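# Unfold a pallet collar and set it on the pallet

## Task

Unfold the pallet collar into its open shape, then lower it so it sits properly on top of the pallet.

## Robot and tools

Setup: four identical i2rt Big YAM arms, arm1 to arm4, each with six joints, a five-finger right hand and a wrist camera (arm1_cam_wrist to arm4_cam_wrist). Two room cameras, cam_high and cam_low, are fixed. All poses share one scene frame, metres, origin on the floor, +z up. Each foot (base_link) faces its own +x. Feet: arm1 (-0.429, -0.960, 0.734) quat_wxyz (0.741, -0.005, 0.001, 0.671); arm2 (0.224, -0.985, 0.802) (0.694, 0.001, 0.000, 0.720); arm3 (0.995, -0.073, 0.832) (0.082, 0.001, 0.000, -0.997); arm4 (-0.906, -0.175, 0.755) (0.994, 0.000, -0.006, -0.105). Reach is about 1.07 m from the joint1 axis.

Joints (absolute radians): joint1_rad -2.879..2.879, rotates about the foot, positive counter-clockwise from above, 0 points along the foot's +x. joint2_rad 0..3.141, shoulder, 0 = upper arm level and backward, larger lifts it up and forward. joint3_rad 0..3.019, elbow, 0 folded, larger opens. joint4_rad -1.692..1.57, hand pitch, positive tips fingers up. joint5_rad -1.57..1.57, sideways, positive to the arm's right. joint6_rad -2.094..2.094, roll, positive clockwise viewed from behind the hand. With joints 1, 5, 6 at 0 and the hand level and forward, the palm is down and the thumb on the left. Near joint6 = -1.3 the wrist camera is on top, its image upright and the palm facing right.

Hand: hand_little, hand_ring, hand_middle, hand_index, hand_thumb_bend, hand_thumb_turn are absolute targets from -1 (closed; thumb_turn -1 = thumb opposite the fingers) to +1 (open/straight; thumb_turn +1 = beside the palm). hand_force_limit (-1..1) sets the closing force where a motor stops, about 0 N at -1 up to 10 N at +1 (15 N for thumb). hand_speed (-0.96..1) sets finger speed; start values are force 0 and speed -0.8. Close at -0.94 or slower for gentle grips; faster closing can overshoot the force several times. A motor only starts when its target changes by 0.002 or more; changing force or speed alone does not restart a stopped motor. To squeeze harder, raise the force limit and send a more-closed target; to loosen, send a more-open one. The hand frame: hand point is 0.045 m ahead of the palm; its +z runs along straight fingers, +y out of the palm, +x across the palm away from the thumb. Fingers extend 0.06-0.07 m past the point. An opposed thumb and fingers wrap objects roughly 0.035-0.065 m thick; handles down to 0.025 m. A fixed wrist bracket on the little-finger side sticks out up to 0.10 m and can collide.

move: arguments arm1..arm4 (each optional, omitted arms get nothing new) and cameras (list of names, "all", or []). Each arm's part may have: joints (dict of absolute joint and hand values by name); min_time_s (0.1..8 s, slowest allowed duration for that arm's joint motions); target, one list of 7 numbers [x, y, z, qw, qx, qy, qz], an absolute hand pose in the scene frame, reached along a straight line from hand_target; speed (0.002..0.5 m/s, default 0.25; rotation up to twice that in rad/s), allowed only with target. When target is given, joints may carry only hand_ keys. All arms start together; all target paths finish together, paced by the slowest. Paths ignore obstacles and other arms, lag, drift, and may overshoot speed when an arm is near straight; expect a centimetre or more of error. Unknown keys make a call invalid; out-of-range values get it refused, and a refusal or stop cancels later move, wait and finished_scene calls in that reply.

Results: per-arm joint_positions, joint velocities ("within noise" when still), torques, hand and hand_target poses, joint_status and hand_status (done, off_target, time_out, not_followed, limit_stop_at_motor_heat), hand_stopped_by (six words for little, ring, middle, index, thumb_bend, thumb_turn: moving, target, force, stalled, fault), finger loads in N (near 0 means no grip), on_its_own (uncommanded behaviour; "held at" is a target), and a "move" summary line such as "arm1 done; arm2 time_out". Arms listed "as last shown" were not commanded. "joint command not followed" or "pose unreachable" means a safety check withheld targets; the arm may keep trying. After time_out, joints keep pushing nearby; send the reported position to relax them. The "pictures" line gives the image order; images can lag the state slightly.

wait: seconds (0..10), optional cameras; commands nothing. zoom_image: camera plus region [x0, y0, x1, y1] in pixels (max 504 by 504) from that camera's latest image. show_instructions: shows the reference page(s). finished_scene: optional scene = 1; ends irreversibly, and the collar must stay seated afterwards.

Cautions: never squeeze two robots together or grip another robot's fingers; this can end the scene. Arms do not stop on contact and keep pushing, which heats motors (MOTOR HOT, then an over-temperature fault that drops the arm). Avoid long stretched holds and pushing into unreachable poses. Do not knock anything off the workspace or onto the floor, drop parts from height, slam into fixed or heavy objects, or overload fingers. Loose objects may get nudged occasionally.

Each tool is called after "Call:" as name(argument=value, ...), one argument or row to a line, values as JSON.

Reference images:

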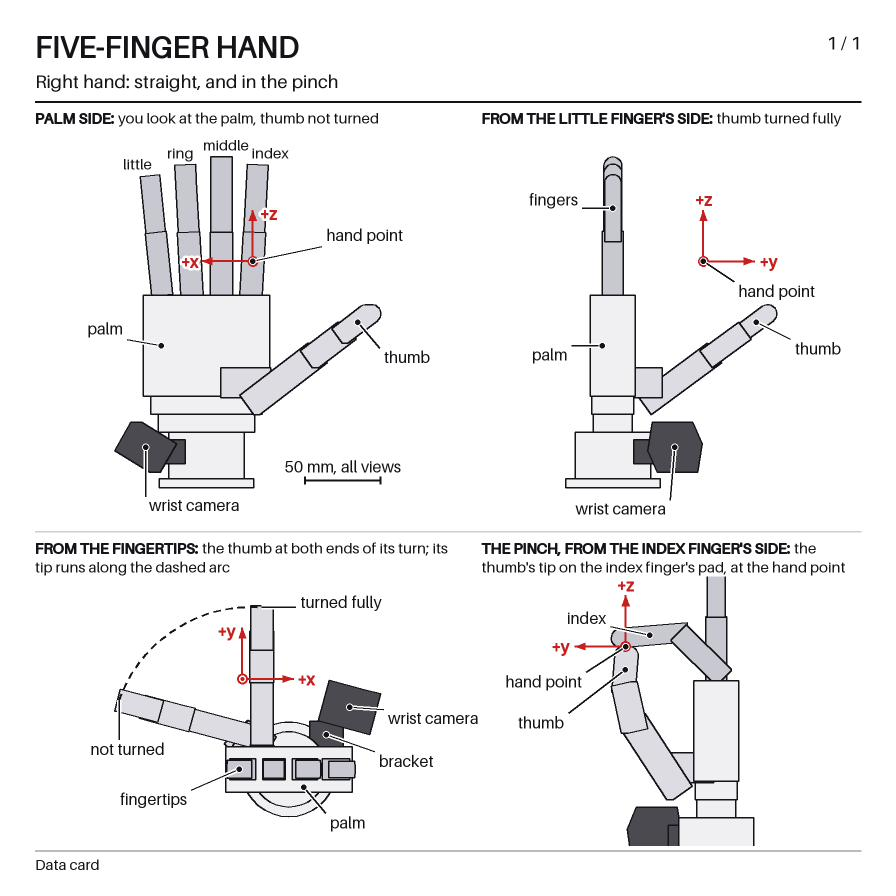

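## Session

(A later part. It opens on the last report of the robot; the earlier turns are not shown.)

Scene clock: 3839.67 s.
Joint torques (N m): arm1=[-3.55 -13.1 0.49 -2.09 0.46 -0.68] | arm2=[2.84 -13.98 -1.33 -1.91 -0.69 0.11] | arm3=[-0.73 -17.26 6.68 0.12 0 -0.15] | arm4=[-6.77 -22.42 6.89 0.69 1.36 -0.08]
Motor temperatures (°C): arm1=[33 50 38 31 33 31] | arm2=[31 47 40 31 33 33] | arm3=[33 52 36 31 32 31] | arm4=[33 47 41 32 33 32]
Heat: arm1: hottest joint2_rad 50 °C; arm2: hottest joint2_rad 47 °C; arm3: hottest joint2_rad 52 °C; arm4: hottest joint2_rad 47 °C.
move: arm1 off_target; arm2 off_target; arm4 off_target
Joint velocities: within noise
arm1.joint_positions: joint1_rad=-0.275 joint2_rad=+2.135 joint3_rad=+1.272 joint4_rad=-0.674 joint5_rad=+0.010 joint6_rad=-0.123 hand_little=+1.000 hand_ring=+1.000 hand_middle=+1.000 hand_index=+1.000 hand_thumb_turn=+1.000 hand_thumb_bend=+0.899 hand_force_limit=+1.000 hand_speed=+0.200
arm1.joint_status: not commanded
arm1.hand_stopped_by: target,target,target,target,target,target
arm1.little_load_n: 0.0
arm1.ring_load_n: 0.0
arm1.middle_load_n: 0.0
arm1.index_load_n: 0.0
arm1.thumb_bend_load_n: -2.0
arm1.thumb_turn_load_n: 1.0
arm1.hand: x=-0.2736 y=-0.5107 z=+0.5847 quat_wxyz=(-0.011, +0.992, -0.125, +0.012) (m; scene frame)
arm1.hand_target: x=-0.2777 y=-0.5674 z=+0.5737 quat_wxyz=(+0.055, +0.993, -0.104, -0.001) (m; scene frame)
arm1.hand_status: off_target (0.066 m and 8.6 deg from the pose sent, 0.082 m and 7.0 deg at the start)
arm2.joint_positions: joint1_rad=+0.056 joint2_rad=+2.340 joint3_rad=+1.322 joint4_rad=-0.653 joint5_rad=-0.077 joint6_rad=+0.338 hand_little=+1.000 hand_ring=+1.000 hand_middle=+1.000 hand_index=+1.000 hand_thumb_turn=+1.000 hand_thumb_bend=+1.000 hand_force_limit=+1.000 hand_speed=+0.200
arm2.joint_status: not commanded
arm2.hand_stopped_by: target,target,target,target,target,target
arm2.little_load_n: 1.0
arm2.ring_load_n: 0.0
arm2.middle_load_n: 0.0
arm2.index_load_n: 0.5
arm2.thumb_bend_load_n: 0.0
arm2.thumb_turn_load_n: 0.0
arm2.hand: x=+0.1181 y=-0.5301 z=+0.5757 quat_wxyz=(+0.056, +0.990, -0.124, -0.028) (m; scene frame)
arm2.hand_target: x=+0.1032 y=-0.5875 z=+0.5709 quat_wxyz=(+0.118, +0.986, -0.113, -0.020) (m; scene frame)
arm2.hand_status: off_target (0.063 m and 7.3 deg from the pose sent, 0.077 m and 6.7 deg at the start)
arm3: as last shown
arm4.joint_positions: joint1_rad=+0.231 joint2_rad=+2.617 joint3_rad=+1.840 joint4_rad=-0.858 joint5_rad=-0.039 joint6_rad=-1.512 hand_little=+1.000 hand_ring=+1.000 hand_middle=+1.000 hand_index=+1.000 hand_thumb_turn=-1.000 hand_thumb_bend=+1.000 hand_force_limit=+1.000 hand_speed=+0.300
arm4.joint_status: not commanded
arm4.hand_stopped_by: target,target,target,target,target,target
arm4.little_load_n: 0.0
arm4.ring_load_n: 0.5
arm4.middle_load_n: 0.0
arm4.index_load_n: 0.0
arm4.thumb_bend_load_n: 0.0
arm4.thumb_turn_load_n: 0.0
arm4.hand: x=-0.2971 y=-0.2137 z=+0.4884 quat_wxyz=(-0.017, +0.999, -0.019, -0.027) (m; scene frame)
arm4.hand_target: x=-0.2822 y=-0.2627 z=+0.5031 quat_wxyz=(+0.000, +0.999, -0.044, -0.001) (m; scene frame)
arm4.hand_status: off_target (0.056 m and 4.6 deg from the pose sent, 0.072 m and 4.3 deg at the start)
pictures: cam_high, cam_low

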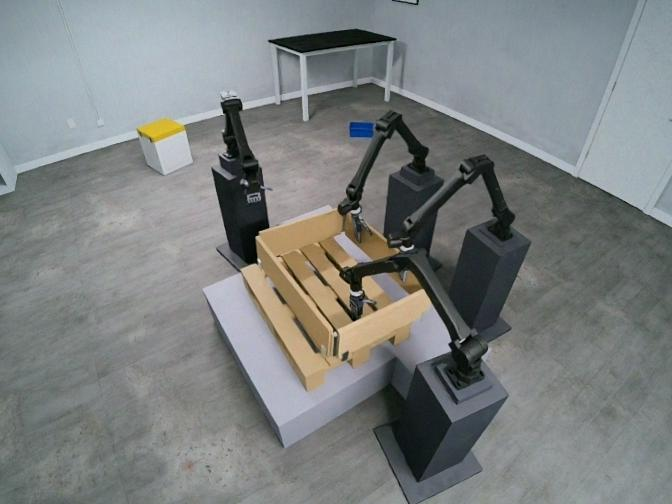

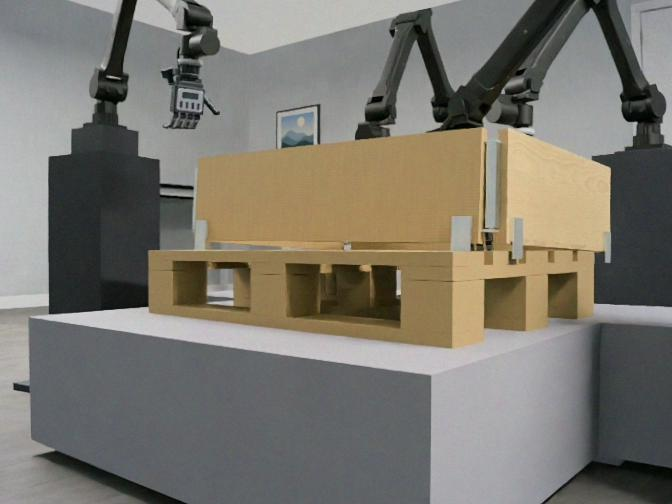

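Call:
move(
  arm4={"target": [-0.285, -0.205, 0.60, 0.0, 0.999, -0.0436, 0.0], "speed": 0.15},
  arm1={"target": [-0.275, -0.515, 0.58, 0.06, 0.993, -0.104, 0.0], "speed": 0.1},
  arm2={"target": [0.115, -0.535, 0.575, 0.118, 0.986, -0.112, -0.021], "speed": 0.1},
)

Call:
move(
  arm4={"target": [-0.34, -0.10, 0.82, -0.03, 0.80, -0.60, 0.0], "speed": 0.4, "joints": {"hand_thumb_turn": 1.0, "hand_thumb_bend": -0.1, "hand_little": 0.0, "hand_ring": 0.0, "hand_middle": 0.0, "hand_index": 0.0}},
  cameras=["cam_high", "arm1_cam_wrist", "arm2_cam_wrist"],
)

Scene clock: 3861.40 s.
Joint torques (N m): arm1=[-0.62 -12.51 5.33 -1.02 0.44 -0.2] | arm2=[-0.03 -12.75 5.64 -1.69 -0.43 -0.03] | arm3=[-0.26 -16.62 6.53 0.35 0.03 -0.14] | arm4=[-0.38 -20.6 7.16 -0.46 0.17 0.23]
Motor temperatures (°C): arm1=[33 50 37 31 33 31] | arm2=[31 46 40 30 34 33] | arm3=[33 52 36 31 32 31] | arm4=[33 47 40 32 34 32]
Heat: arm1: hottest joint2_rad 50 °C; arm2: hottest joint2_rad 46 °C; arm3: hottest joint2_rad 52 °C; arm4: hottest joint2_rad 47 °C.
move: arm1 off_target; arm2 off_target; arm4 done
Joint velocities: within noise
arm1.joint_positions: joint1_rad=-0.273 joint2_rad=+2.194 joint3_rad=+1.375 joint4_rad=-0.825 joint5_rad=+0.013 joint6_rad=-0.134 hand_little=+1.000 hand_ring=+1.000 hand_middle=+1.000 hand_index=+1.000 hand_thumb_turn=+1.000 hand_thumb_bend=+0.900 hand_force_limit=+1.000 hand_speed=+0.200
arm1.joint_status: not commanded
arm1.hand_stopped_by: target,target,target,target,target,target
arm1.little_load_n: 0.5
arm1.ring_load_n: 0.0
arm1.middle_load_n: 0.0
arm1.index_load_n: 0.0
arm1.thumb_bend_load_n: 0.5
arm1.thumb_turn_load_n: 0.5
arm1.hand: x=-0.2732 y=-0.5111 z=+0.5870 quat_wxyz=(+0.041, +0.992, -0.119, +0.000) (m; scene frame)
arm1.hand_target: x=-0.2771 y=-0.5221 z=+0.5777 quat_wxyz=(+0.067, +0.992, -0.105, -0.002) (m; scene frame)
arm1.hand_status: off_target (0.008 m and 2.7 deg from the pose sent, 0.007 m and 8.6 deg at the start)
arm2.joint_positions: joint1_rad=+0.059 joint2_rad=+2.372 joint3_rad=+1.413 joint4_rad=-0.782 joint5_rad=-0.079 joint6_rad=+0.314 hand_little=+1.000 hand_ring=+1.000 hand_middle=+1.000 hand_index=+1.000 hand_thumb_turn=+1.000 hand_thumb_bend=+1.000 hand_force_limit=+1.000 hand_speed=+0.200
arm2.joint_status: not commanded
arm2.hand_stopped_by: target,target,target,target,target,target
arm2.little_load_n: 0.5
arm2.ring_load_n: 0.0
arm2.middle_load_n: 0.0
arm2.index_load_n: 0.0
arm2.thumb_bend_load_n: 0.0
arm2.thumb_turn_load_n: 0.0
arm2.hand: x=+0.1168 y=-0.5238 z=+0.5838 quat_wxyz=(+0.090, +0.989, -0.112, -0.022) (m; scene frame)
arm2.hand_target: x=+0.1151 y=-0.5413 z=+0.5743 quat_wxyz=(+0.123, +0.986, -0.112, -0.020) (m; scene frame)
arm2.hand_status: off_target (0.014 m and 3.2 deg from the pose sent, 0.006 m and 7.3 deg at the start)
arm3: as last shown
arm4.joint_positions: joint1_rad=+0.240 joint2_rad=+2.420 joint3_rad=+1.789 joint4_rad=-0.941 joint5_rad=-0.005 joint6_rad=-1.461 hand_little=+1.000 hand_ring=+1.000 hand_middle=+1.000 hand_index=+1.000 hand_thumb_turn=-1.000 hand_thumb_bend=+1.000 hand_force_limit=+1.000 hand_speed=+0.300
arm4.joint_status: not commanded
arm4.hand_stopped_by: target,target,target,target,target,target
arm4.little_load_n: 0.0
arm4.ring_load_n: 0.0
arm4.middle_load_n: 0.0
arm4.index_load_n: 0.0
arm4.thumb_bend_load_n: 0.0
arm4.thumb_turn_load_n: 0.0
arm4.hand: x=-0.2800 y=-0.2121 z=+0.5991 quat_wxyz=(-0.002, +0.999, -0.040, +0.006) (m; scene frame)
arm4.hand_target: x=-0.2836 y=-0.2062 z=+0.5992 quat_wxyz=(+0.001, +0.999, -0.043, +0.000) (m; scene frame)
arm4.hand_status: done (0.009 m and 0.9 deg from the pose sent, 0.113 m and 4.6 deg at the start)
pictures: none

Scene clock: 3863.87 s.
Joint torques (N m): arm1=[-0.73 -12.51 5.34 -1.03 0.43 -0.21] | arm2=[0.09 -12.75 5.64 -1.69 -0.44 -0.03] | arm3=[0.44 -15.91 6.75 0.24 0.06 -0.11] | arm4=[-0.09 -19.43 8.64 -0.47 0.03 0.24]
Motor temperatures (°C): arm1=[33 50 37 31 33 30] | arm2=[31 46 40 30 34 33] | arm3=[33 52 36 31 32 31] | arm4=[33 47 40 32 33 32]
Heat: arm1: hottest joint2_rad 50 °C; arm2: hottest joint2_rad 46 °C; arm3: hottest joint2_rad 52 °C; arm4: hottest joint2_rad 47 °C.
move: arm4 off_target
Joint velocities: within noise
arm1, arm2, arm3: as last shown
arm4.joint_positions: joint1_rad=+0.285 joint2_rad=+2.077 joint3_rad=+1.789 joint4_rad=-1.257 joint5_rad=-0.039 joint6_rad=-0.216 hand_little=+0.000 hand_ring=+0.000 hand_middle=+0.000 hand_index=+0.000 hand_thumb_turn=+1.000 hand_thumb_bend=-0.100 hand_force_limit=+1.000 hand_speed=+0.300
arm4.joint_status: all done
arm4.hand_stopped_by: target,target,target,target,target,target
arm4.little_load_n: 0.0
arm4.ring_load_n: 0.0
arm4.middle_load_n: 0.0
arm4.index_load_n: 0.0
arm4.thumb_bend_load_n: 0.0
arm4.thumb_turn_load_n: 0.0
arm4.hand: x=-0.3369 y=-0.1076 z=+0.8131 quat_wxyz=(-0.026, +0.802, -0.597, +0.003) (m; scene frame)
arm4.hand_target: x=-0.3380 y=-0.1023 z=+0.8207 quat_wxyz=(-0.026, +0.799, -0.600, +0.004) (m; scene frame)
arm4.hand_status: off_target (0.011 m and 0.7 deg from the pose sent, 0.255 m and 69.3 deg at the start)
pictures: arm1_cam_wrist, arm2_cam_wrist, cam_high

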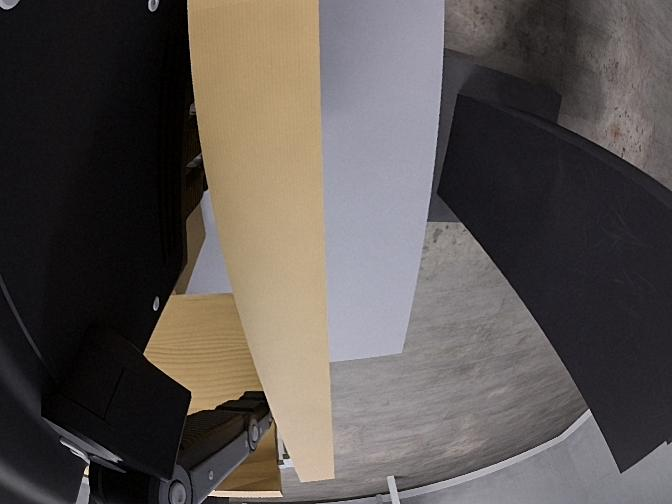

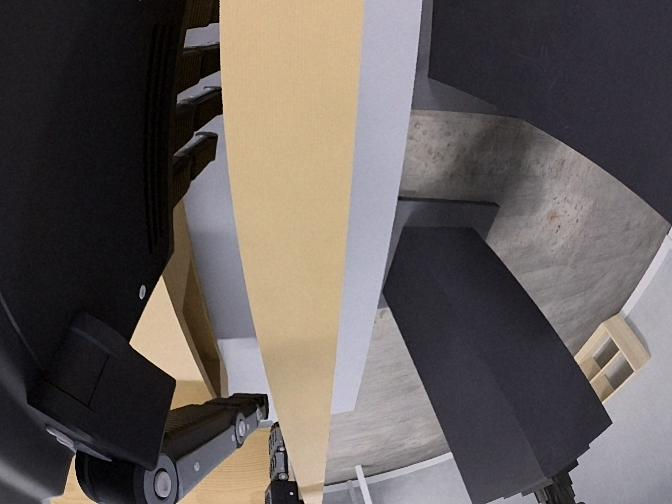

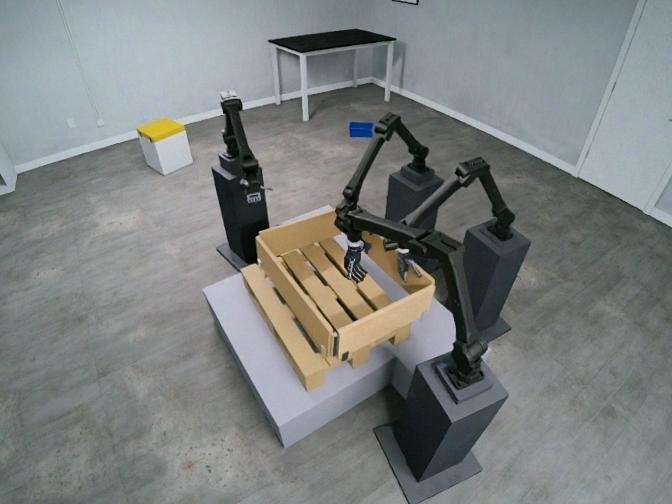

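Call:
zoom_image(
  camera="cam_high",
  region=[340, 270, 500, 430],
)

Call:
move(
  cameras=["cam_low"],
)

Call:
zoom_image(
  camera="cam_low",
  region=[440, 200, 672, 360],
)

Scaled by 3.150 from the camera's 672x504 image, which has a finer 960x720 frame.

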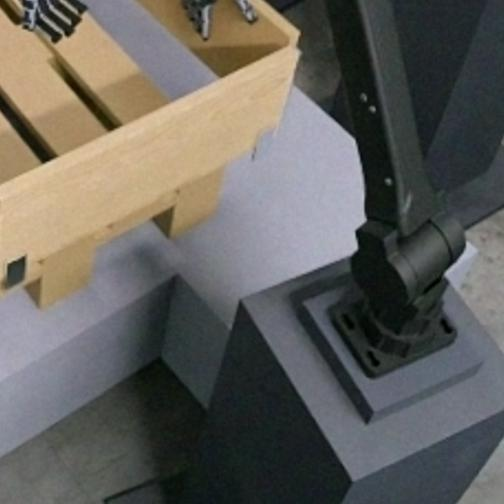

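Scene clock: 3867.87 s.
Joint torques (N m): arm1=[-0.67 -12.45 5.34 -1.05 0.44 -0.2] | arm2=[0.03 -12.69 5.67 -1.68 -0.43 -0.03] | arm3=[-0.32 -17.44 6.6 0.35 0 -0.15] | arm4=[-0.15 -19.66 8.7 -0.49 0.02 0.22]
Motor temperatures (°C): arm1=[33 50 37 31 33 30] | arm2=[31 46 40 30 34 33] | arm3=[33 52 36 31 32 31] | arm4=[33 47 40 32 33 32]
Heat: arm1: hottest joint2_rad 50 °C; arm2: hottest joint2_rad 46 °C; arm3: hottest joint2_rad 52 °C; arm4: hottest joint2_rad 47 °C.
Joint velocities: within noise
arm1.joint_positions: joint1_rad=-0.273 joint2_rad=+2.194 joint3_rad=+1.375 joint4_rad=-0.825 joint5_rad=+0.013 joint6_rad=-0.134 hand_little=+1.000 hand_ring=+1.000 hand_middle=+1.000 hand_index=+1.000 hand_thumb_turn=+1.000 hand_thumb_bend=+0.900 hand_force_limit=+1.000 hand_speed=+0.200
arm1.joint_status: not commanded
arm1.hand_stopped_by: target,target,target,target,target,target
arm1.little_load_n: 0.5
arm1.ring_load_n: 0.0
arm1.middle_load_n: 0.0
arm1.index_load_n: 0.0
arm1.thumb_bend_load_n: 0.5
arm1.thumb_turn_load_n: 0.5
arm1.hand: x=-0.2732 y=-0.5111 z=+0.5870 quat_wxyz=(+0.041, +0.992, -0.119, +0.000) (m; scene frame)
arm1.hand_target: x=-0.2771 y=-0.5221 z=+0.5777 quat_wxyz=(+0.067, +0.992, -0.105, -0.002) (m; scene frame)
arm1.hand_status: not commanded
arm2.joint_positions: joint1_rad=+0.059 joint2_rad=+2.372 joint3_rad=+1.413 joint4_rad=-0.782 joint5_rad=-0.079 joint6_rad=+0.314 hand_little=+1.000 hand_ring=+1.000 hand_middle=+1.000 hand_index=+1.000 hand_thumb_turn=+1.000 hand_thumb_bend=+1.000 hand_force_limit=+1.000 hand_speed=+0.200
arm2.joint_status: not commanded
arm2.hand_stopped_by: target,target,target,target,target,target
arm2.little_load_n: 0.0
arm2.ring_load_n: 0.0
arm2.middle_load_n: 0.0
arm2.index_load_n: 0.0
arm2.thumb_bend_load_n: 0.0
arm2.thumb_turn_load_n: 0.0
arm2.hand: x=+0.1168 y=-0.5238 z=+0.5838 quat_wxyz=(+0.090, +0.989, -0.112, -0.022) (m; scene frame)
arm2.hand_target: x=+0.1151 y=-0.5413 z=+0.5743 quat_wxyz=(+0.123, +0.986, -0.112, -0.020) (m; scene frame)
arm2.hand_status: not commanded
arm3.joint_positions: joint1_rad=-0.335 joint2_rad=+2.070 joint3_rad=+1.482 joint4_rad=-1.132 joint5_rad=-0.016 joint6_rad=+0.051 hand_little=-0.064 hand_ring=-0.094 hand_middle=-0.123 hand_index=-0.143 hand_thumb_turn=+1.000 hand_thumb_bend=+1.000 hand_force_limit=+1.000 hand_speed=-0.700
arm3.joint_status: not commanded
arm3.hand_stopped_by: target,target,target,target,target,target
arm3.little_load_n: 0.0
arm3.ring_load_n: 0.0
arm3.middle_load_n: 0.0
arm3.index_load_n: 0.0
arm3.thumb_bend_load_n: 0.0
arm3.thumb_turn_load_n: 0.0
arm3.hand: x=+0.5131 y=-0.0273 z=+0.7933 quat_wxyz=(-0.062, -0.779, -0.622, -0.045) (m; scene frame)
arm3.hand_target: x=+0.5038 y=-0.0215 z=+0.8043 quat_wxyz=(-0.045, -0.777, -0.627, -0.030) (m; scene frame)
arm3.hand_status: not commanded
arm4.joint_positions: joint1_rad=+0.285 joint2_rad=+2.077 joint3_rad=+1.789 joint4_rad=-1.257 joint5_rad=-0.039 joint6_rad=-0.216 hand_little=+0.000 hand_ring=+0.000 hand_middle=+0.000 hand_index=+0.000 hand_thumb_turn=+1.000 hand_thumb_bend=-0.100 hand_force_limit=+1.000 hand_speed=+0.300
arm4.joint_status: all done
arm4.hand_stopped_by: target,target,target,target,target,target
arm4.little_load_n: 0.0
arm4.ring_load_n: 0.0
arm4.middle_load_n: 0.0
arm4.index_load_n: 0.0
arm4.thumb_bend_load_n: 0.0
arm4.thumb_turn_load_n: 0.0
arm4.hand: x=-0.3369 y=-0.1076 z=+0.8131 quat_wxyz=(-0.026, +0.802, -0.597, +0.003) (m; scene frame)
arm4.hand_target: x=-0.3380 y=-0.1023 z=+0.8207 quat_wxyz=(-0.026, +0.800, -0.600, +0.004) (m; scene frame)
arm4.hand_status: off_target (0.011 m and 0.7 deg from the pose sent, 0.255 m and 69.3 deg at the start)
pictures: cam_low

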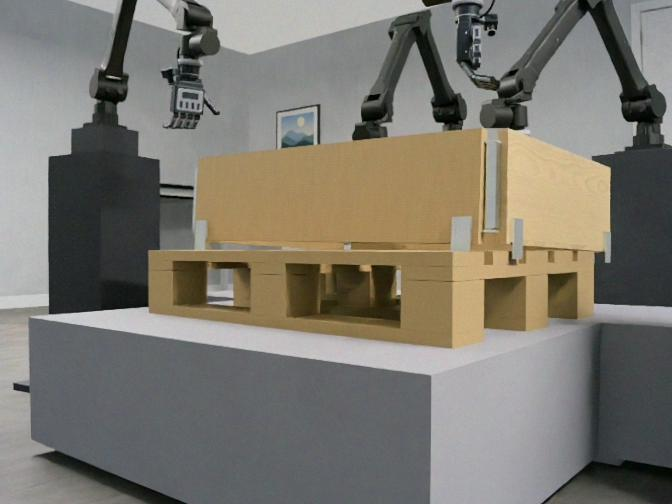

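Scaled by 2.172 from the camera's 672x504 image, which has a finer 960x720 frame.

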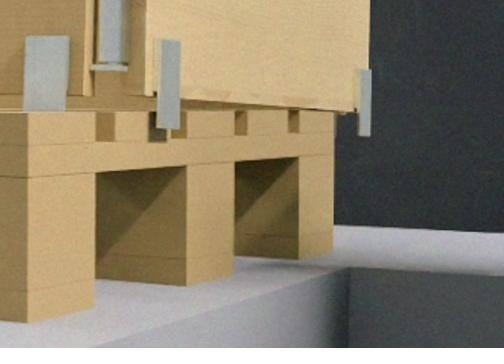

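Call:
move(
  arm1={"target": [-0.275, -0.505, 0.462, 0.09, 0.990, -0.104, 0.0], "speed": 0.12},
  arm2={"target": [0.115, -0.520, 0.458, 0.118, 0.986, -0.112, -0.021], "speed": 0.12},
)

Call:
move(
  arm1={"joints": {"hand_speed": -0.3, "hand_little": -0.12, "hand_ring": -0.10, "hand_middle": -0.08, "hand_index": -0.06}},
  arm2={"joints": {"hand_speed": -0.3, "hand_little": -0.08, "hand_ring": -0.12, "hand_middle": -0.13, "hand_index": -0.12}},
  cameras=["cam_high", "cam_low", "arm1_cam_wrist", "arm2_cam_wrist"],
)

Scene clock: 3878.53 s.
Joint torques (N m): arm1=[-2.26 -14.15 3.19 -0.51 -0.06 0.16] | arm2=[-0.32 -13.86 3.96 -0.32 -0.18 0.03] | arm3=[-0.03 -16.32 6.91 0.34 0.09 -0.17] | arm4=[-0.21 -19.55 8.72 -0.49 0.03 0.21]
Motor temperatures (°C): arm1=[33 49 37 31 33 30] | arm2=[31 46 41 30 34 33] | arm3=[33 52 36 31 32 31] | arm4=[33 47 40 32 33 32]
Heat: arm1: hottest joint2_rad 49 °C; arm2: hottest joint2_rad 46 °C; arm3: hottest joint2_rad 52 °C; arm4: hottest joint2_rad 47 °C.
move: arm1 off_target; arm2 off_target
Joint velocities: within noise
arm1.joint_positions: joint1_rad=-0.239 joint2_rad=+2.486 joint3_rad=+1.571 joint4_rad=-0.769 joint5_rad=+0.039 joint6_rad=-0.161 hand_little=+1.000 hand_ring=+1.000 hand_middle=+1.000 hand_index=+1.000 hand_thumb_turn=+1.000 hand_thumb_bend=+0.900 hand_force_limit=+1.000 hand_speed=+0.200
arm1.joint_status: not commanded
arm1.hand_stopped_by: target,target,target,target,target,target
arm1.little_load_n: 0.0
arm1.ring_load_n: 0.0
arm1.middle_load_n: 0.0
arm1.index_load_n: 0.5
arm1.thumb_bend_load_n: 0.0
arm1.thumb_turn_load_n: 0.0
arm1.hand: x=-0.2725 y=-0.4844 z=+0.4758 quat_wxyz=(+0.064, +0.994, -0.087, +0.008) (m; scene frame)
arm1.hand_target: x=-0.2757 y=-0.5058 z=+0.4628 quat_wxyz=(+0.089, +0.991, -0.100, +0.000) (m; scene frame)
arm1.hand_status: off_target (0.025 m and 3.7 deg from the pose sent, 0.125 m and 5.8 deg at the start)
arm2.joint_positions: joint1_rad=+0.059 joint2_rad=+2.653 joint3_rad=+1.625 joint4_rad=-0.730 joint5_rad=-0.085 joint6_rad=+0.307 hand_little=+1.000 hand_ring=+1.000 hand_middle=+1.000 hand_index=+1.000 hand_thumb_turn=+1.000 hand_thumb_bend=+1.000 hand_force_limit=+1.000 hand_speed=+0.200
arm2.joint_status: not commanded
arm2.hand_stopped_by: target,target,target,target,target,target
arm2.little_load_n: 0.0
arm2.ring_load_n: -0.5
arm2.middle_load_n: 0.0
arm2.index_load_n: 0.0
arm2.thumb_bend_load_n: 0.0
arm2.thumb_turn_load_n: 0.0
arm2.hand: x=+0.1140 y=-0.5035 z=+0.4746 quat_wxyz=(+0.099, +0.989, -0.109, -0.023) (m; scene frame)
arm2.hand_target: x=+0.1150 y=-0.5217 z=+0.4589 quat_wxyz=(+0.119, +0.986, -0.112, -0.021) (m; scene frame)
arm2.hand_status: off_target (0.023 m and 2.2 deg from the pose sent, 0.126 m and 3.2 deg at the start)
arm3, arm4: as last shown
pictures: none

Scene clock: 3879.60 s.
Joint torques (N m): arm1=[-2.26 -15.21 3.04 -1.28 0.12 0.16] | arm2=[-0.15 -17.32 1.88 -2.11 -0.41 0.01] | arm3=[-0.21 -17.2 6.69 0.4 0.07 -0.1] | arm4=[-0.21 -19.66 8.73 -0.49 0.03 0.22]
Motor temperatures (°C): arm1=[33 49 37 31 33 30] | arm2=[31 46 41 30 34 33] | arm3=[33 52 36 31 32 31] | arm4=[33 47 40 32 33 32]
Heat: arm1: hottest joint2_rad 49 °C; arm2: hottest joint2_rad 46 °C; arm3: hottest joint2_rad 52 °C; arm4: hottest joint2_rad 47 °C.
move: arm1 off_target; arm2 done
Joint velocities: within noise
arm1.joint_positions: joint1_rad=-0.241 joint2_rad=+2.498 joint3_rad=+1.572 joint4_rad=-0.750 joint5_rad=+0.034 joint6_rad=-0.160 hand_little=+0.368 hand_ring=+0.302 hand_middle=+0.236 hand_index=+0.176 hand_thumb_turn=+1.000 hand_thumb_bend=+0.900 hand_force_limit=+1.000 hand_speed=-0.300
arm1.joint_status: hand_little off_target (ended at +0.368, target -0.120); hand_ring off_target (ended at +0.302, target -0.100); hand_middle off_target (ended at +0.236, target -0.080); hand_index off_target (ended at +0.176, target -0.060); the others done
arm1.hand_stopped_by: force,force,force,force,target,target
arm1.little_load_n: 0.0
arm1.ring_load_n: 0.0
arm1.middle_load_n: 0.0
arm1.index_load_n: 6.5
arm1.thumb_bend_load_n: 0.0
arm1.thumb_turn_load_n: 0.0
arm1.hand: x=-0.2723 y=-0.4831 z=+0.4683 quat_wxyz=(+0.059, +0.994, -0.089, +0.007) (m; scene frame)
arm1.hand_target: x=-0.2750 y=-0.5058 z=+0.4633 quat_wxyz=(+0.089, +0.991, -0.101, +0.000) (m; scene frame)
arm1.hand_status: not commanded
arm2.joint_positions: joint1_rad=+0.058 joint2_rad=+2.703 joint3_rad=+1.645 joint4_rad=-0.679 joint5_rad=-0.079 joint6_rad=+0.308 hand_little=-0.080 hand_ring=-0.120 hand_middle=-0.128 hand_index=-0.119 hand_thumb_turn=+1.000 hand_thumb_bend=+1.000 hand_force_limit=+1.000 hand_speed=-0.300
arm2.joint_status: all done
arm2.hand_stopped_by: target,target,target,target,target,target
arm2.little_load_n: 0.0
arm2.ring_load_n: 0.0
arm2.middle_load_n: 7.5
arm2.index_load_n: 3.0
arm2.thumb_bend_load_n: 0.0
arm2.thumb_turn_load_n: 0.0
arm2.hand: x=+0.1158 y=-0.5028 z=+0.4477 quat_wxyz=(+0.089, +0.990, -0.110, -0.022) (m; scene frame)
arm2.hand_target: x=+0.1149 y=-0.5220 z=+0.4581 quat_wxyz=(+0.119, +0.986, -0.112, -0.021) (m; scene frame)
arm2.hand_status: not commanded
arm3, arm4: as last shown
arm3.thumb_bend_load_n: -0.5
pictures: arm1_cam_wrist, arm2_cam_wrist, cam_high, cam_low

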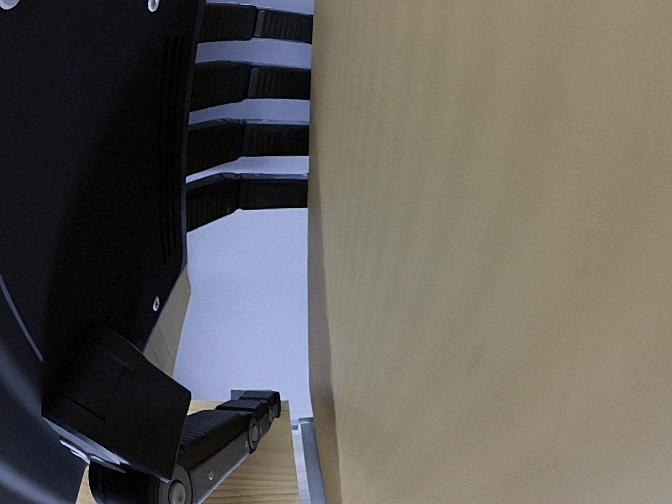

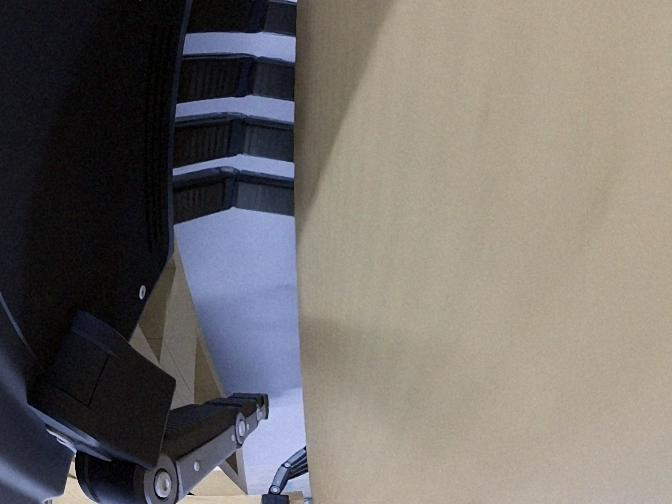

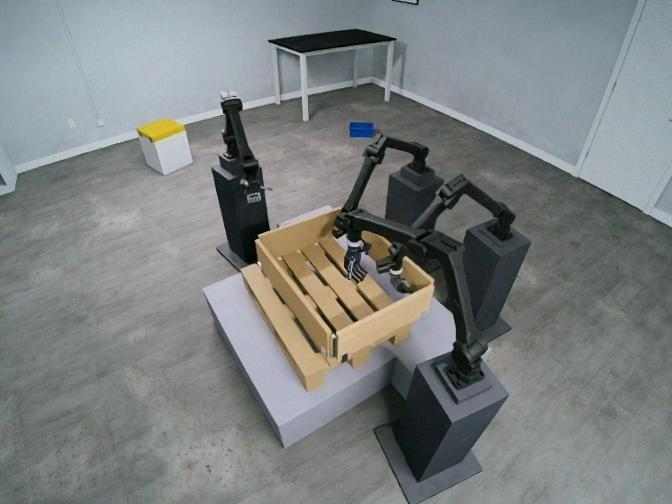

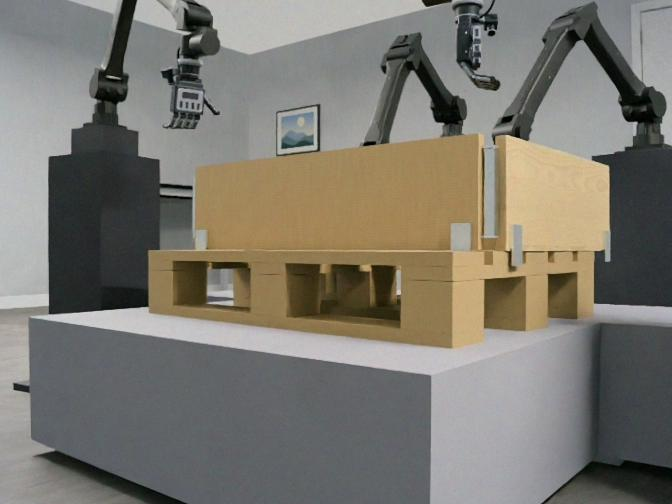

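Call:
move(
  arm1={"target": [-0.275, -0.505, 0.440, 0.09, 0.990, -0.104, 0.0], "speed": 0.08},
  cameras=[],
)

Call:
move(
  arm1={"joints": {"hand_speed": -0.4, "hand_little": -0.125, "hand_ring": -0.105, "hand_middle": -0.085, "hand_index": -0.065}},
  cameras=["arm1_cam_wrist"],
)

Scene clock: 3883.77 s.
Joint torques (N m): arm1=[-2.26 -13.39 3.74 -0.46 0.1 0.24] | arm2=[-0.21 -17.32 1.88 -2.11 -0.41 0.02] | arm3=[-0.44 -16.97 6.74 0.61 0.01 -0.09] | arm4=[-0.21 -19.6 8.72 -0.5 0.03 0.22]
Motor temperatures (°C): arm1=[33 49 37 31 33 30] | arm2=[31 46 40 30 34 33] | arm3=[33 52 36 31 32 31] | arm4=[33 47 40 32 32 32]
Heat: arm1: hottest joint2_rad 49 °C; arm2: hottest joint2_rad 46 °C; arm3: hottest joint2_rad 52 °C; arm4: hottest joint2_rad 47 °C.
move: arm1 off_target
Joint velocities: within noise
arm1.joint_positions: joint1_rad=-0.241 joint2_rad=+2.523 joint3_rad=+1.588 joint4_rad=-0.750 joint5_rad=+0.034 joint6_rad=-0.160 hand_little=+0.368 hand_ring=+0.302 hand_middle=+0.236 hand_index=+0.175 hand_thumb_turn=+1.000 hand_thumb_bend=+0.900 hand_force_limit=+1.000 hand_speed=-0.300
arm1.joint_status: not commanded
arm1.hand_stopped_by: force,force,force,force,target,target
arm1.little_load_n: 0.0
arm1.ring_load_n: 0.0
arm1.middle_load_n: 0.0
arm1.index_load_n: 0.0
arm1.thumb_bend_load_n: 0.0
arm1.thumb_turn_load_n: 0.0
arm1.hand: x=-0.2726 y=-0.4842 z=+0.4586 quat_wxyz=(+0.063, +0.994, -0.089, +0.006) (m; scene frame)
arm1.hand_target: x=-0.2753 y=-0.5051 z=+0.4412 quat_wxyz=(+0.090, +0.991, -0.104, +0.000) (m; scene frame)
arm1.hand_status: off_target (0.028 m and 3.6 deg from the pose sent, 0.036 m and 4.0 deg at the start)
arm2, arm3, arm4: as last shown
arm2.middle_load_n: 7.0
arm3.ring_load_n: 0.5
arm3.thumb_bend_load_n: 0.0
pictures: none
No camera images: "cameras" was empty.

Scene clock: 3884.50 s.
Joint torques (N m): arm1=[-2.67 -14.86 3.11 -0.96 0.09 0.24] | arm2=[-0.15 -17.26 1.88 -2.1 -0.41 0.01] | arm3=[-0.73 -17.08 6.61 0.29 0.04 -0.1] | arm4=[-0.21 -19.66 8.7 -0.5 0.02 0.22]
Motor temperatures (°C): arm1=[33 49 37 31 33 30] | arm2=[31 46 40 30 34 33] | arm3=[33 52 36 31 32 31] | arm4=[33 47 40 32 32 32]
Heat: arm1: hottest joint2_rad 49 °C; arm2: hottest joint2_rad 46 °C; arm3: hottest joint2_rad 52 °C; arm4: hottest joint2_rad 47 °C.
move: arm1 off_target
Joint velocities: within noise
arm1.joint_positions: joint1_rad=-0.241 joint2_rad=+2.543 joint3_rad=+1.595 joint4_rad=-0.736 joint5_rad=+0.034 joint6_rad=-0.161 hand_little=-0.112 hand_ring=-0.075 hand_middle=-0.032 hand_index=+0.017 hand_thumb_turn=+1.000 hand_thumb_bend=+0.900 hand_force_limit=+1.000 hand_speed=-0.400
arm1.joint_status: hand_ring off_target (ended at -0.075, target -0.105); hand_middle off_target (ended at -0.032, target -0.085); hand_index off_target (ended at +0.017, target -0.065); the others done
arm1.hand_stopped_by: force,force,force,force,target,target
arm1.little_load_n: 2.5
arm1.ring_load_n: 0.0
arm1.middle_load_n: 0.0
arm1.index_load_n: 0.0
arm1.thumb_bend_load_n: -0.5
arm1.thumb_turn_load_n: 0.0
arm1.hand: x=-0.2725 y=-0.4845 z=+0.4487 quat_wxyz=(+0.063, +0.994, -0.088, +0.006) (m; scene frame)
arm1.hand_target: x=-0.2755 y=-0.5056 z=+0.4411 quat_wxyz=(+0.090, +0.991, -0.104, +0.000) (m; scene frame)
arm1.hand_status: not commanded
arm2, arm3, arm4: as last shown
arm2.middle_load_n: 7.5
arm2.index_load_n: 3.5
arm3.little_load_n: 0.5
arm4.thumb_turn_load_n: -0.5
pictures: arm1_cam_wrist

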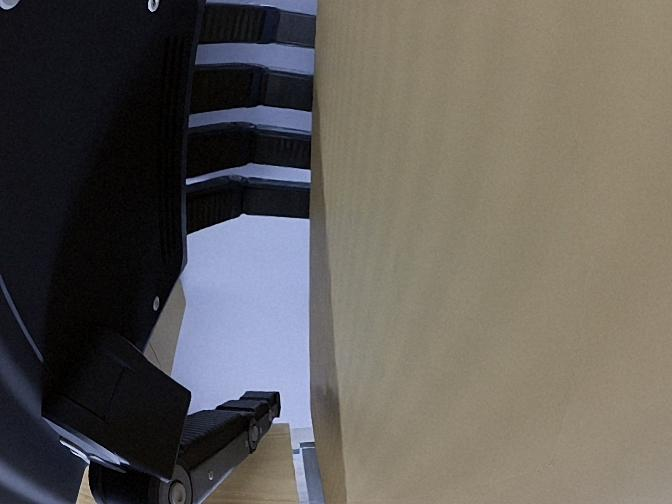

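Call:
move(
  arm1={"target": [-0.275, -0.490, 0.545, 0.12, 0.987, -0.104, 0.0], "speed": 0.05},
  arm2={"target": [0.115, -0.510, 0.545, 0.14, 0.983, -0.112, -0.018], "speed": 0.05},
  cameras=["cam_low", "arm1_cam_wrist", "arm2_cam_wrist"],
)

Scene clock: 3889.07 s.
Joint torques (N m): arm1=[-1.44 -23.88 3.75 -5.03 0.74 0.41] | arm2=[-0.32 -24.18 1.78 -4.7 -0.53 -0.19] | arm3=[-0.97 -17.14 6.56 0.38 0.05 -0.17] | arm4=[-0.21 -19.6 8.72 -0.47 0.03 0.21]
Motor temperatures (°C): arm1=[33 49 37 31 33 30] | arm2=[31 47 40 31 34 33] | arm3=[33 52 36 31 32 31] | arm4=[33 47 40 32 32 32]
Heat: arm1: hottest joint2_rad 49 °C; arm2: hottest joint2_rad 47 °C; arm3: hottest joint2_rad 52 °C; arm4: hottest joint2_rad 47 °C.
move: arm1 off_target; arm2 off_target
Joint velocities: within noise
arm1.joint_positions: joint1_rad=-0.235 joint2_rad=+2.524 joint3_rad=+1.626 joint4_rad=-0.871 joint5_rad=+0.029 joint6_rad=-0.165 hand_little=-0.111 hand_ring=-0.074 hand_middle=-0.032 hand_index=+0.017 hand_thumb_turn=+1.000 hand_thumb_bend=+0.900 hand_force_limit=+1.000 hand_speed=-0.400
arm1.joint_status: not commanded
arm1.hand_stopped_by: force,force,force,force,target,target
arm1.little_load_n: 22.5
arm1.ring_load_n: 5.0
arm1.middle_load_n: 0.0
arm1.index_load_n: 0.5
arm1.thumb_bend_load_n: 0.0
arm1.thumb_turn_load_n: 0.0
arm1.hand: x=-0.2795 y=-0.4926 z=+0.4756 quat_wxyz=(+0.104, +0.991, -0.083, -0.007) (m; scene frame)
arm1.hand_target: x=-0.2752 y=-0.4887 z=+0.5378 quat_wxyz=(+0.117, +0.988, -0.104, +0.000) (m; scene frame)
arm1.hand_status: off_target (0.070 m and 3.2 deg from the pose sent, 0.096 m and 6.9 deg at the start)
arm2.joint_positions: joint1_rad=+0.065 joint2_rad=+2.673 joint3_rad=+1.638 joint4_rad=-0.780 joint5_rad=-0.079 joint6_rad=+0.333 hand_little=-0.080 hand_ring=-0.120 hand_middle=-0.127 hand_index=-0.119 hand_thumb_turn=+1.000 hand_thumb_bend=+1.000 hand_force_limit=+1.000 hand_speed=-0.300
arm2.joint_status: not commanded
arm2.hand_stopped_by: target,target,target,target,target,target
arm2.little_load_n: 0.0
arm2.ring_load_n: 1.5
arm2.middle_load_n: 9.5
arm2.index_load_n: 7.0
arm2.thumb_bend_load_n: 0.0
arm2.thumb_turn_load_n: 0.0
arm2.hand: x=+0.1123 y=-0.5167 z=+0.4713 quat_wxyz=(+0.126, +0.985, -0.119, -0.012) (m; scene frame)
arm2.hand_target: x=+0.1102 y=-0.5098 z=+0.5361 quat_wxyz=(+0.139, +0.984, -0.113, -0.018) (m; scene frame)
arm2.hand_status: off_target (0.074 m and 1.9 deg from the pose sent, 0.098 m and 6.0 deg at the start)
arm3, arm4: as last shown
arm3.little_load_n: 0.0
arm3.ring_load_n: 0.0
arm3.index_load_n: 0.5
arm4.thumb_turn_load_n: 0.0
pictures: arm1_cam_wrist, arm2_cam_wrist, cam_low

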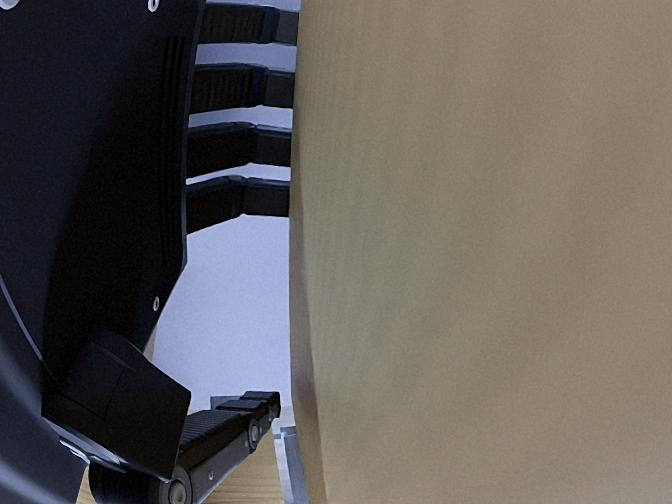

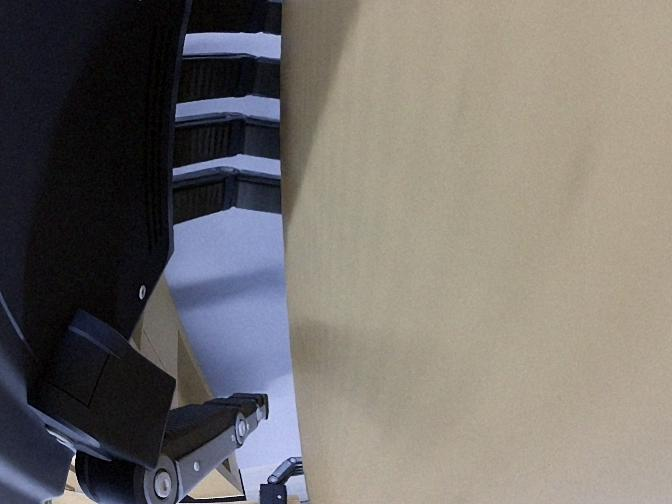

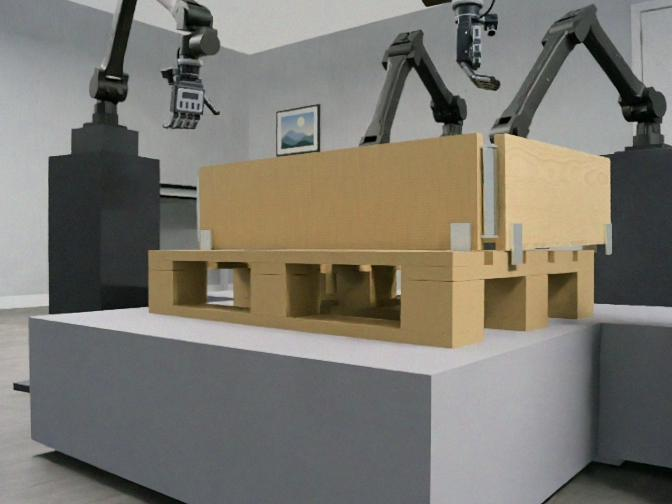

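Call:
move(
  arm1={"joints": {"hand_speed": -0.85, "hand_little": -0.085, "hand_ring": -0.10, "hand_middle": -0.075, "hand_index": -0.04}},
)

Call:
move(
  arm1={"target": [-0.277, -0.485, 0.57, 0.13, 0.986, -0.104, 0.0], "speed": 0.05},
  arm2={"target": [0.112, -0.505, 0.57, 0.15, 0.982, -0.112, -0.016], "speed": 0.05},
  cameras=["cam_low", "cam_high"],
)

Call:
zoom_image(
  camera="cam_low",
  region=[420, 190, 640, 290],
)

Scene clock: 3893.13 s.
Joint torques (N m): arm1=[-1.55 -24 3.77 -5 0.73 0.43] | arm2=[-0.15 -24.12 1.78 -4.71 -0.53 -0.19] | arm3=[-0.32 -17.38 6.84 0.29 0.03 -0.15] | arm4=[-0.26 -19.6 8.75 -0.49 0.03 0.22]
Motor temperatures (°C): arm1=[33 50 37 32 33 30] | arm2=[31 47 40 31 34 33] | arm3=[33 52 36 31 32 31] | arm4=[33 47 40 32 32 32]
Heat: arm1: hottest joint2_rad 50 °C; arm2: hottest joint2_rad 47 °C; arm3: hottest joint2_rad 52 °C; arm4: hottest joint2_rad 47 °C.
move: arm1 done
Joint velocities: within noise
arm1.joint_positions: joint1_rad=-0.235 joint2_rad=+2.524 joint3_rad=+1.626 joint4_rad=-0.871 joint5_rad=+0.029 joint6_rad=-0.165 hand_little=-0.083 hand_ring=-0.083 hand_middle=-0.072 hand_index=-0.040 hand_thumb_turn=+1.000 hand_thumb_bend=+0.900 hand_force_limit=+1.000 hand_speed=-0.850
arm1.joint_status: all done
arm1.hand_stopped_by: target,force,target,target,target,target
arm1.little_load_n: 5.5
arm1.ring_load_n: 13.5
arm1.middle_load_n: 8.5
arm1.index_load_n: 0.0
arm1.thumb_bend_load_n: -0.5
arm1.thumb_turn_load_n: 0.0
arm1.hand: x=-0.2795 y=-0.4926 z=+0.4756 quat_wxyz=(+0.104, +0.991, -0.083, -0.007) (m; scene frame)
arm1.hand_target: x=-0.2752 y=-0.4887 z=+0.5377 quat_wxyz=(+0.117, +0.988, -0.104, +0.000) (m; scene frame)
arm1.hand_status: not commanded
arm2, arm3, arm4: as last shown
arm2.little_load_n: 0.5
arm2.ring_load_n: 2.0
arm2.index_load_n: 7.5
arm2.thumb_bend_load_n: -0.5
arm3.middle_load_n: 0.5
arm3.index_load_n: 0.0
pictures: none

Scene clock: 3894.33 s.
Joint torques (N m): arm1=[-1.38 -24.23 4.45 -5.18 0.61 0.51] | arm2=[-0.44 -24.35 3.44 -5.01 -0.55 -0.23] | arm3=[-0.09 -16.97 6.75 0.34 -0.03 -0.09] | arm4=[-0.26 -19.6 8.73 -0.51 0.03 0.22]
Motor temperatures (°C): arm1=[33 50 37 32 33 30] | arm2=[31 47 40 31 34 33] | arm3=[33 52 36 31 32 31] | arm4=[33 47 40 32 32 32]
Heat: arm1: hottest joint2_rad 50 °C; arm2: hottest joint2_rad 47 °C; arm3: hottest joint2_rad 52 °C; arm4: hottest joint2_rad 47 °C.
move: arm1 off_target; arm2 off_target
Joint velocities: within noise
arm1.joint_positions: joint1_rad=-0.232 joint2_rad=+2.503 joint3_rad=+1.644 joint4_rad=-0.940 joint5_rad=+0.037 joint6_rad=-0.165 hand_little=-0.083 hand_ring=-0.083 hand_middle=-0.072 hand_index=-0.040 hand_thumb_turn=+1.000 hand_thumb_bend=+0.900 hand_force_limit=+1.000 hand_speed=-0.850
arm1.joint_status: not commanded
arm1.hand_stopped_by: target,force,target,target,target,target
arm1.little_load_n: 5.5
arm1.ring_load_n: 13.5
arm1.middle_load_n: 9.0
arm1.index_load_n: 0.0
arm1.thumb_bend_load_n: 0.0
arm1.thumb_turn_load_n: 0.0
arm1.hand: x=-0.2794 y=-0.4916 z=+0.4962 quat_wxyz=(+0.119, +0.990, -0.081, -0.007) (m; scene frame)
arm1.hand_target: x=-0.2769 y=-0.4848 z=+0.5625 quat_wxyz=(+0.128, +0.986, -0.103, +0.001) (m; scene frame)
arm1.hand_status: off_target (0.074 m and 3.1 deg from the pose sent, 0.095 m and 4.0 deg at the start)
arm2.joint_positions: joint1_rad=+0.065 joint2_rad=+2.642 joint3_rad=+1.638 joint4_rad=-0.842 joint5_rad=-0.079 joint6_rad=+0.333 hand_little=-0.080 hand_ring=-0.120 hand_middle=-0.127 hand_index=-0.119 hand_thumb_turn=+1.000 hand_thumb_bend=+1.000 hand_force_limit=+1.000 hand_speed=-0.300
arm2.joint_status: not commanded
arm2.hand_stopped_by: target,target,target,target,target,target
arm2.little_load_n: 0.0
arm2.ring_load_n: 2.5
arm2.middle_load_n: 9.5
arm2.index_load_n: 6.5
arm2.thumb_bend_load_n: 0.0
arm2.thumb_turn_load_n: 0.0
arm2.hand: x=+0.1124 y=-0.5178 z=+0.4922 quat_wxyz=(+0.141, +0.983, -0.119, -0.009) (m; scene frame)
arm2.hand_target: x=+0.1112 y=-0.5044 z=+0.5615 quat_wxyz=(+0.148, +0.982, -0.112, -0.016) (m; scene frame)
arm2.hand_status: off_target (0.079 m and 1.6 deg from the pose sent, 0.099 m and 2.9 deg at the start)
arm3, arm4: as last shown
arm3.middle_load_n: 0.0
arm3.thumb_turn_load_n: -0.5
pictures: cam_high, cam_low

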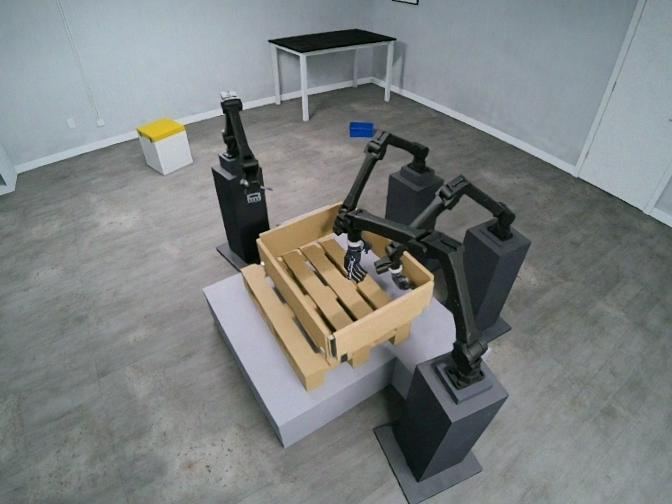

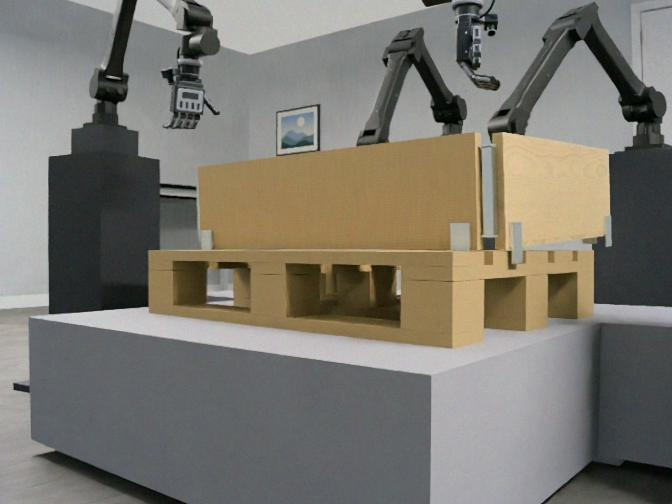

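Scaled by 2.291 from the camera's 672x504 image, which has a finer 960x720 frame.

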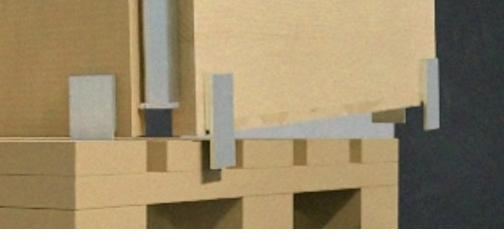

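Call:
move(
  arm1={"target": [-0.277, -0.480, 0.64, 0.15, 0.983, -0.104, 0.0], "speed": 0.06},
  arm2={"target": [0.112, -0.500, 0.64, 0.17, 0.978, -0.112, -0.014], "speed": 0.06},
  cameras=["cam_low", "arm1_cam_wrist", "arm2_cam_wrist"],
)

Call:
zoom_image(
  camera="cam_low",
  region=[420, 190, 640, 290],
)

Scene clock: 3900.13 s.
Joint torques (N m): arm1=[-1.85 -26.52 4.67 -5.71 0.42 0.7] | arm2=[-0.62 -26.05 4.79 -5.93 -0.6 -0.01] | arm3=[0.62 -16.91 6.75 0.2 0.05 -0.16] | arm4=[-0.26 -19.66 8.73 -0.5 0.03 0.23]
Motor temperatures (°C): arm1=[33 51 37 32 33 30] | arm2=[31 48 40 31 34 33] | arm3=[33 51 36 31 32 31] | arm4=[33 47 40 32 32 32]
Heat: arm1: hottest joint2_rad 51 °C; arm2: hottest joint2_rad 48 °C; arm3: hottest joint2_rad 51 °C; arm4: hottest joint2_rad 47 °C.
move: arm1 off_target; arm2 off_target
Joint velocities: within noise
arm1.joint_positions: joint1_rad=-0.224 joint2_rad=+2.455 joint3_rad=+1.695 joint4_rad=-1.095 joint5_rad=+0.048 joint6_rad=-0.178 hand_little=-0.083 hand_ring=-0.083 hand_middle=-0.072 hand_index=-0.040 hand_thumb_turn=+1.000 hand_thumb_bend=+0.900 hand_force_limit=+1.000 hand_speed=-0.850
arm1.joint_status: not commanded
arm1.hand_stopped_by: target,force,target,target,target,target
arm1.little_load_n: 4.5
arm1.ring_load_n: 12.5
arm1.middle_load_n: 9.5
arm1.index_load_n: 0.5
arm1.thumb_bend_load_n: 0.0
arm1.thumb_turn_load_n: 0.0
arm1.hand: x=-0.2790 y=-0.4868 z=+0.5456 quat_wxyz=(+0.147, +0.987, -0.069, -0.009) (m; scene frame)
arm1.hand_target: x=-0.2769 y=-0.4803 z=+0.6285 quat_wxyz=(+0.148, +0.984, -0.103, +0.000) (m; scene frame)
arm1.hand_status: off_target (0.095 m and 4.2 deg from the pose sent, 0.144 m and 4.6 deg at the start)
arm2.joint_positions: joint1_rad=+0.065 joint2_rad=+2.570 joint3_rad=+1.643 joint4_rad=-0.971 joint5_rad=-0.082 joint6_rad=+0.298 hand_little=-0.080 hand_ring=-0.120 hand_middle=-0.127 hand_index=-0.119 hand_thumb_turn=+1.000 hand_thumb_bend=+1.000 hand_force_limit=+1.000 hand_speed=-0.300
arm2.joint_status: not commanded
arm2.hand_stopped_by: target,target,target,target,target,target
arm2.little_load_n: 0.0
arm2.ring_load_n: 3.0
arm2.middle_load_n: 8.5
arm2.index_load_n: 7.0
arm2.thumb_bend_load_n: -0.5
arm2.thumb_turn_load_n: 0.0
arm2.hand: x=+0.1135 y=-0.5174 z=+0.5418 quat_wxyz=(+0.166, +0.981, -0.103, -0.008) (m; scene frame)
arm2.hand_target: x=+0.1115 y=-0.5007 z=+0.6275 quat_wxyz=(+0.169, +0.980, -0.108, -0.015) (m; scene frame)
arm2.hand_status: off_target (0.100 m and 1.4 deg from the pose sent, 0.149 m and 3.5 deg at the start; pose on its path clipped on 13 of 55 steps)
arm3.joint_positions: joint1_rad=-0.335 joint2_rad=+2.070 joint3_rad=+1.482 joint4_rad=-1.132 joint5_rad=-0.016 joint6_rad=+0.051 hand_little=-0.064 hand_ring=-0.094 hand_middle=-0.123 hand_index=-0.143 hand_thumb_turn=+1.000 hand_thumb_bend=+1.000 hand_force_limit=+1.000 hand_speed=-0.700
arm3.joint_status: not commanded
arm3.hand_stopped_by: target,target,target,target,target,target
arm3.little_load_n: 0.0
arm3.ring_load_n: 0.0
arm3.middle_load_n: 0.0
arm3.index_load_n: 0.0
arm3.thumb_bend_load_n: 0.0
arm3.thumb_turn_load_n: 0.0
arm3.hand: x=+0.5131 y=-0.0273 z=+0.7933 quat_wxyz=(-0.062, -0.779, -0.622, -0.045) (m; scene frame)
arm3.hand_target: x=+0.5038 y=-0.0215 z=+0.8043 quat_wxyz=(-0.045, -0.777, -0.627, -0.030) (m; scene frame)
arm3.hand_status: not commanded
arm4.joint_positions: joint1_rad=+0.285 joint2_rad=+2.077 joint3_rad=+1.789 joint4_rad=-1.257 joint5_rad=-0.039 joint6_rad=-0.216 hand_little=+0.000 hand_ring=+0.000 hand_middle=+0.000 hand_index=+0.000 hand_thumb_turn=+1.000 hand_thumb_bend=-0.100 hand_force_limit=+1.000 hand_speed=+0.300
arm4.joint_status: not commanded
arm4.hand_stopped_by: target,target,target,target,target,target
arm4.little_load_n: 0.5
arm4.ring_load_n: 0.0
arm4.middle_load_n: 0.0
arm4.index_load_n: 0.0
arm4.thumb_bend_load_n: -0.5
arm4.thumb_turn_load_n: 0.0
arm4.hand: x=-0.3369 y=-0.1076 z=+0.8131 quat_wxyz=(-0.026, +0.802, -0.597, +0.003) (m; scene frame)
arm4.hand_target: x=-0.3380 y=-0.1023 z=+0.8207 quat_wxyz=(-0.026, +0.800, -0.600, +0.004) (m; scene frame)
arm4.hand_status: not commanded
pictures: arm1_cam_wrist, arm2_cam_wrist, cam_low

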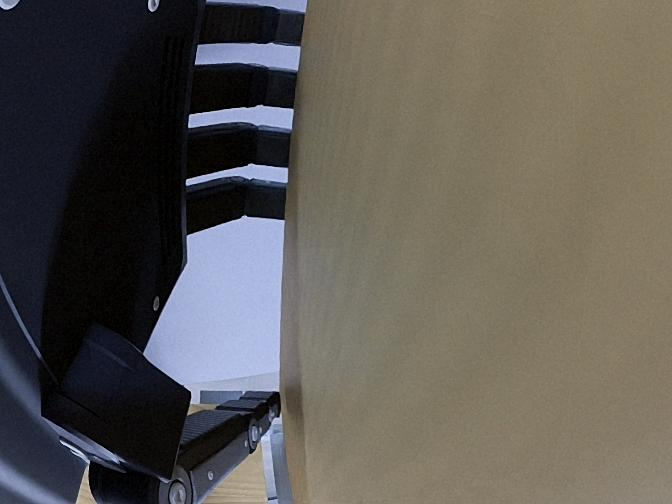

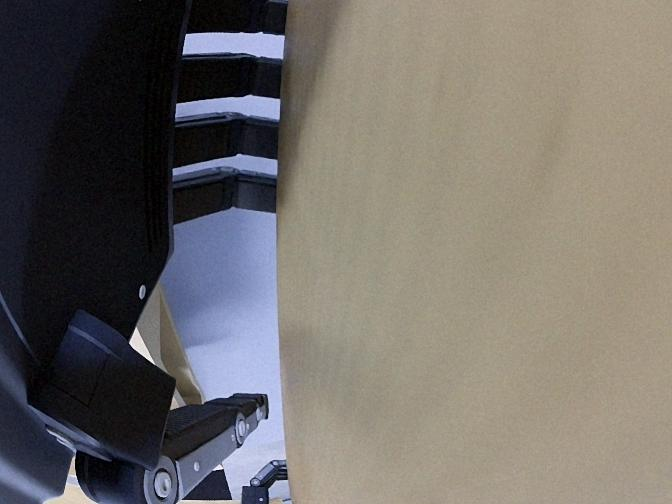

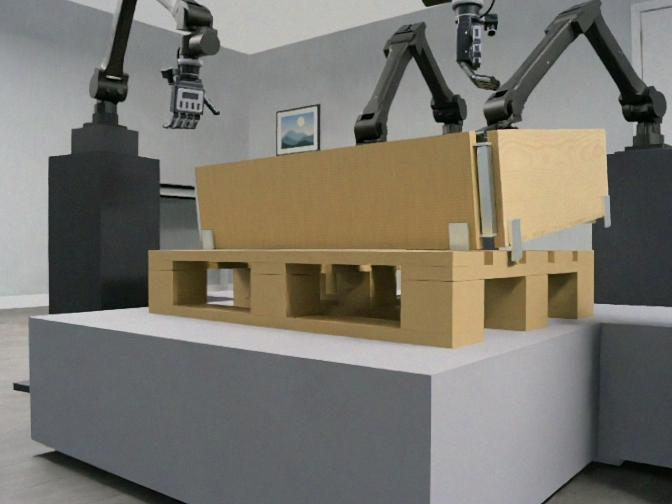

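Scaled by 2.291 from the camera's 672x504 image, which has a finer 960x720 frame.

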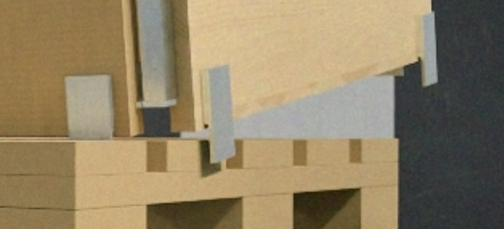

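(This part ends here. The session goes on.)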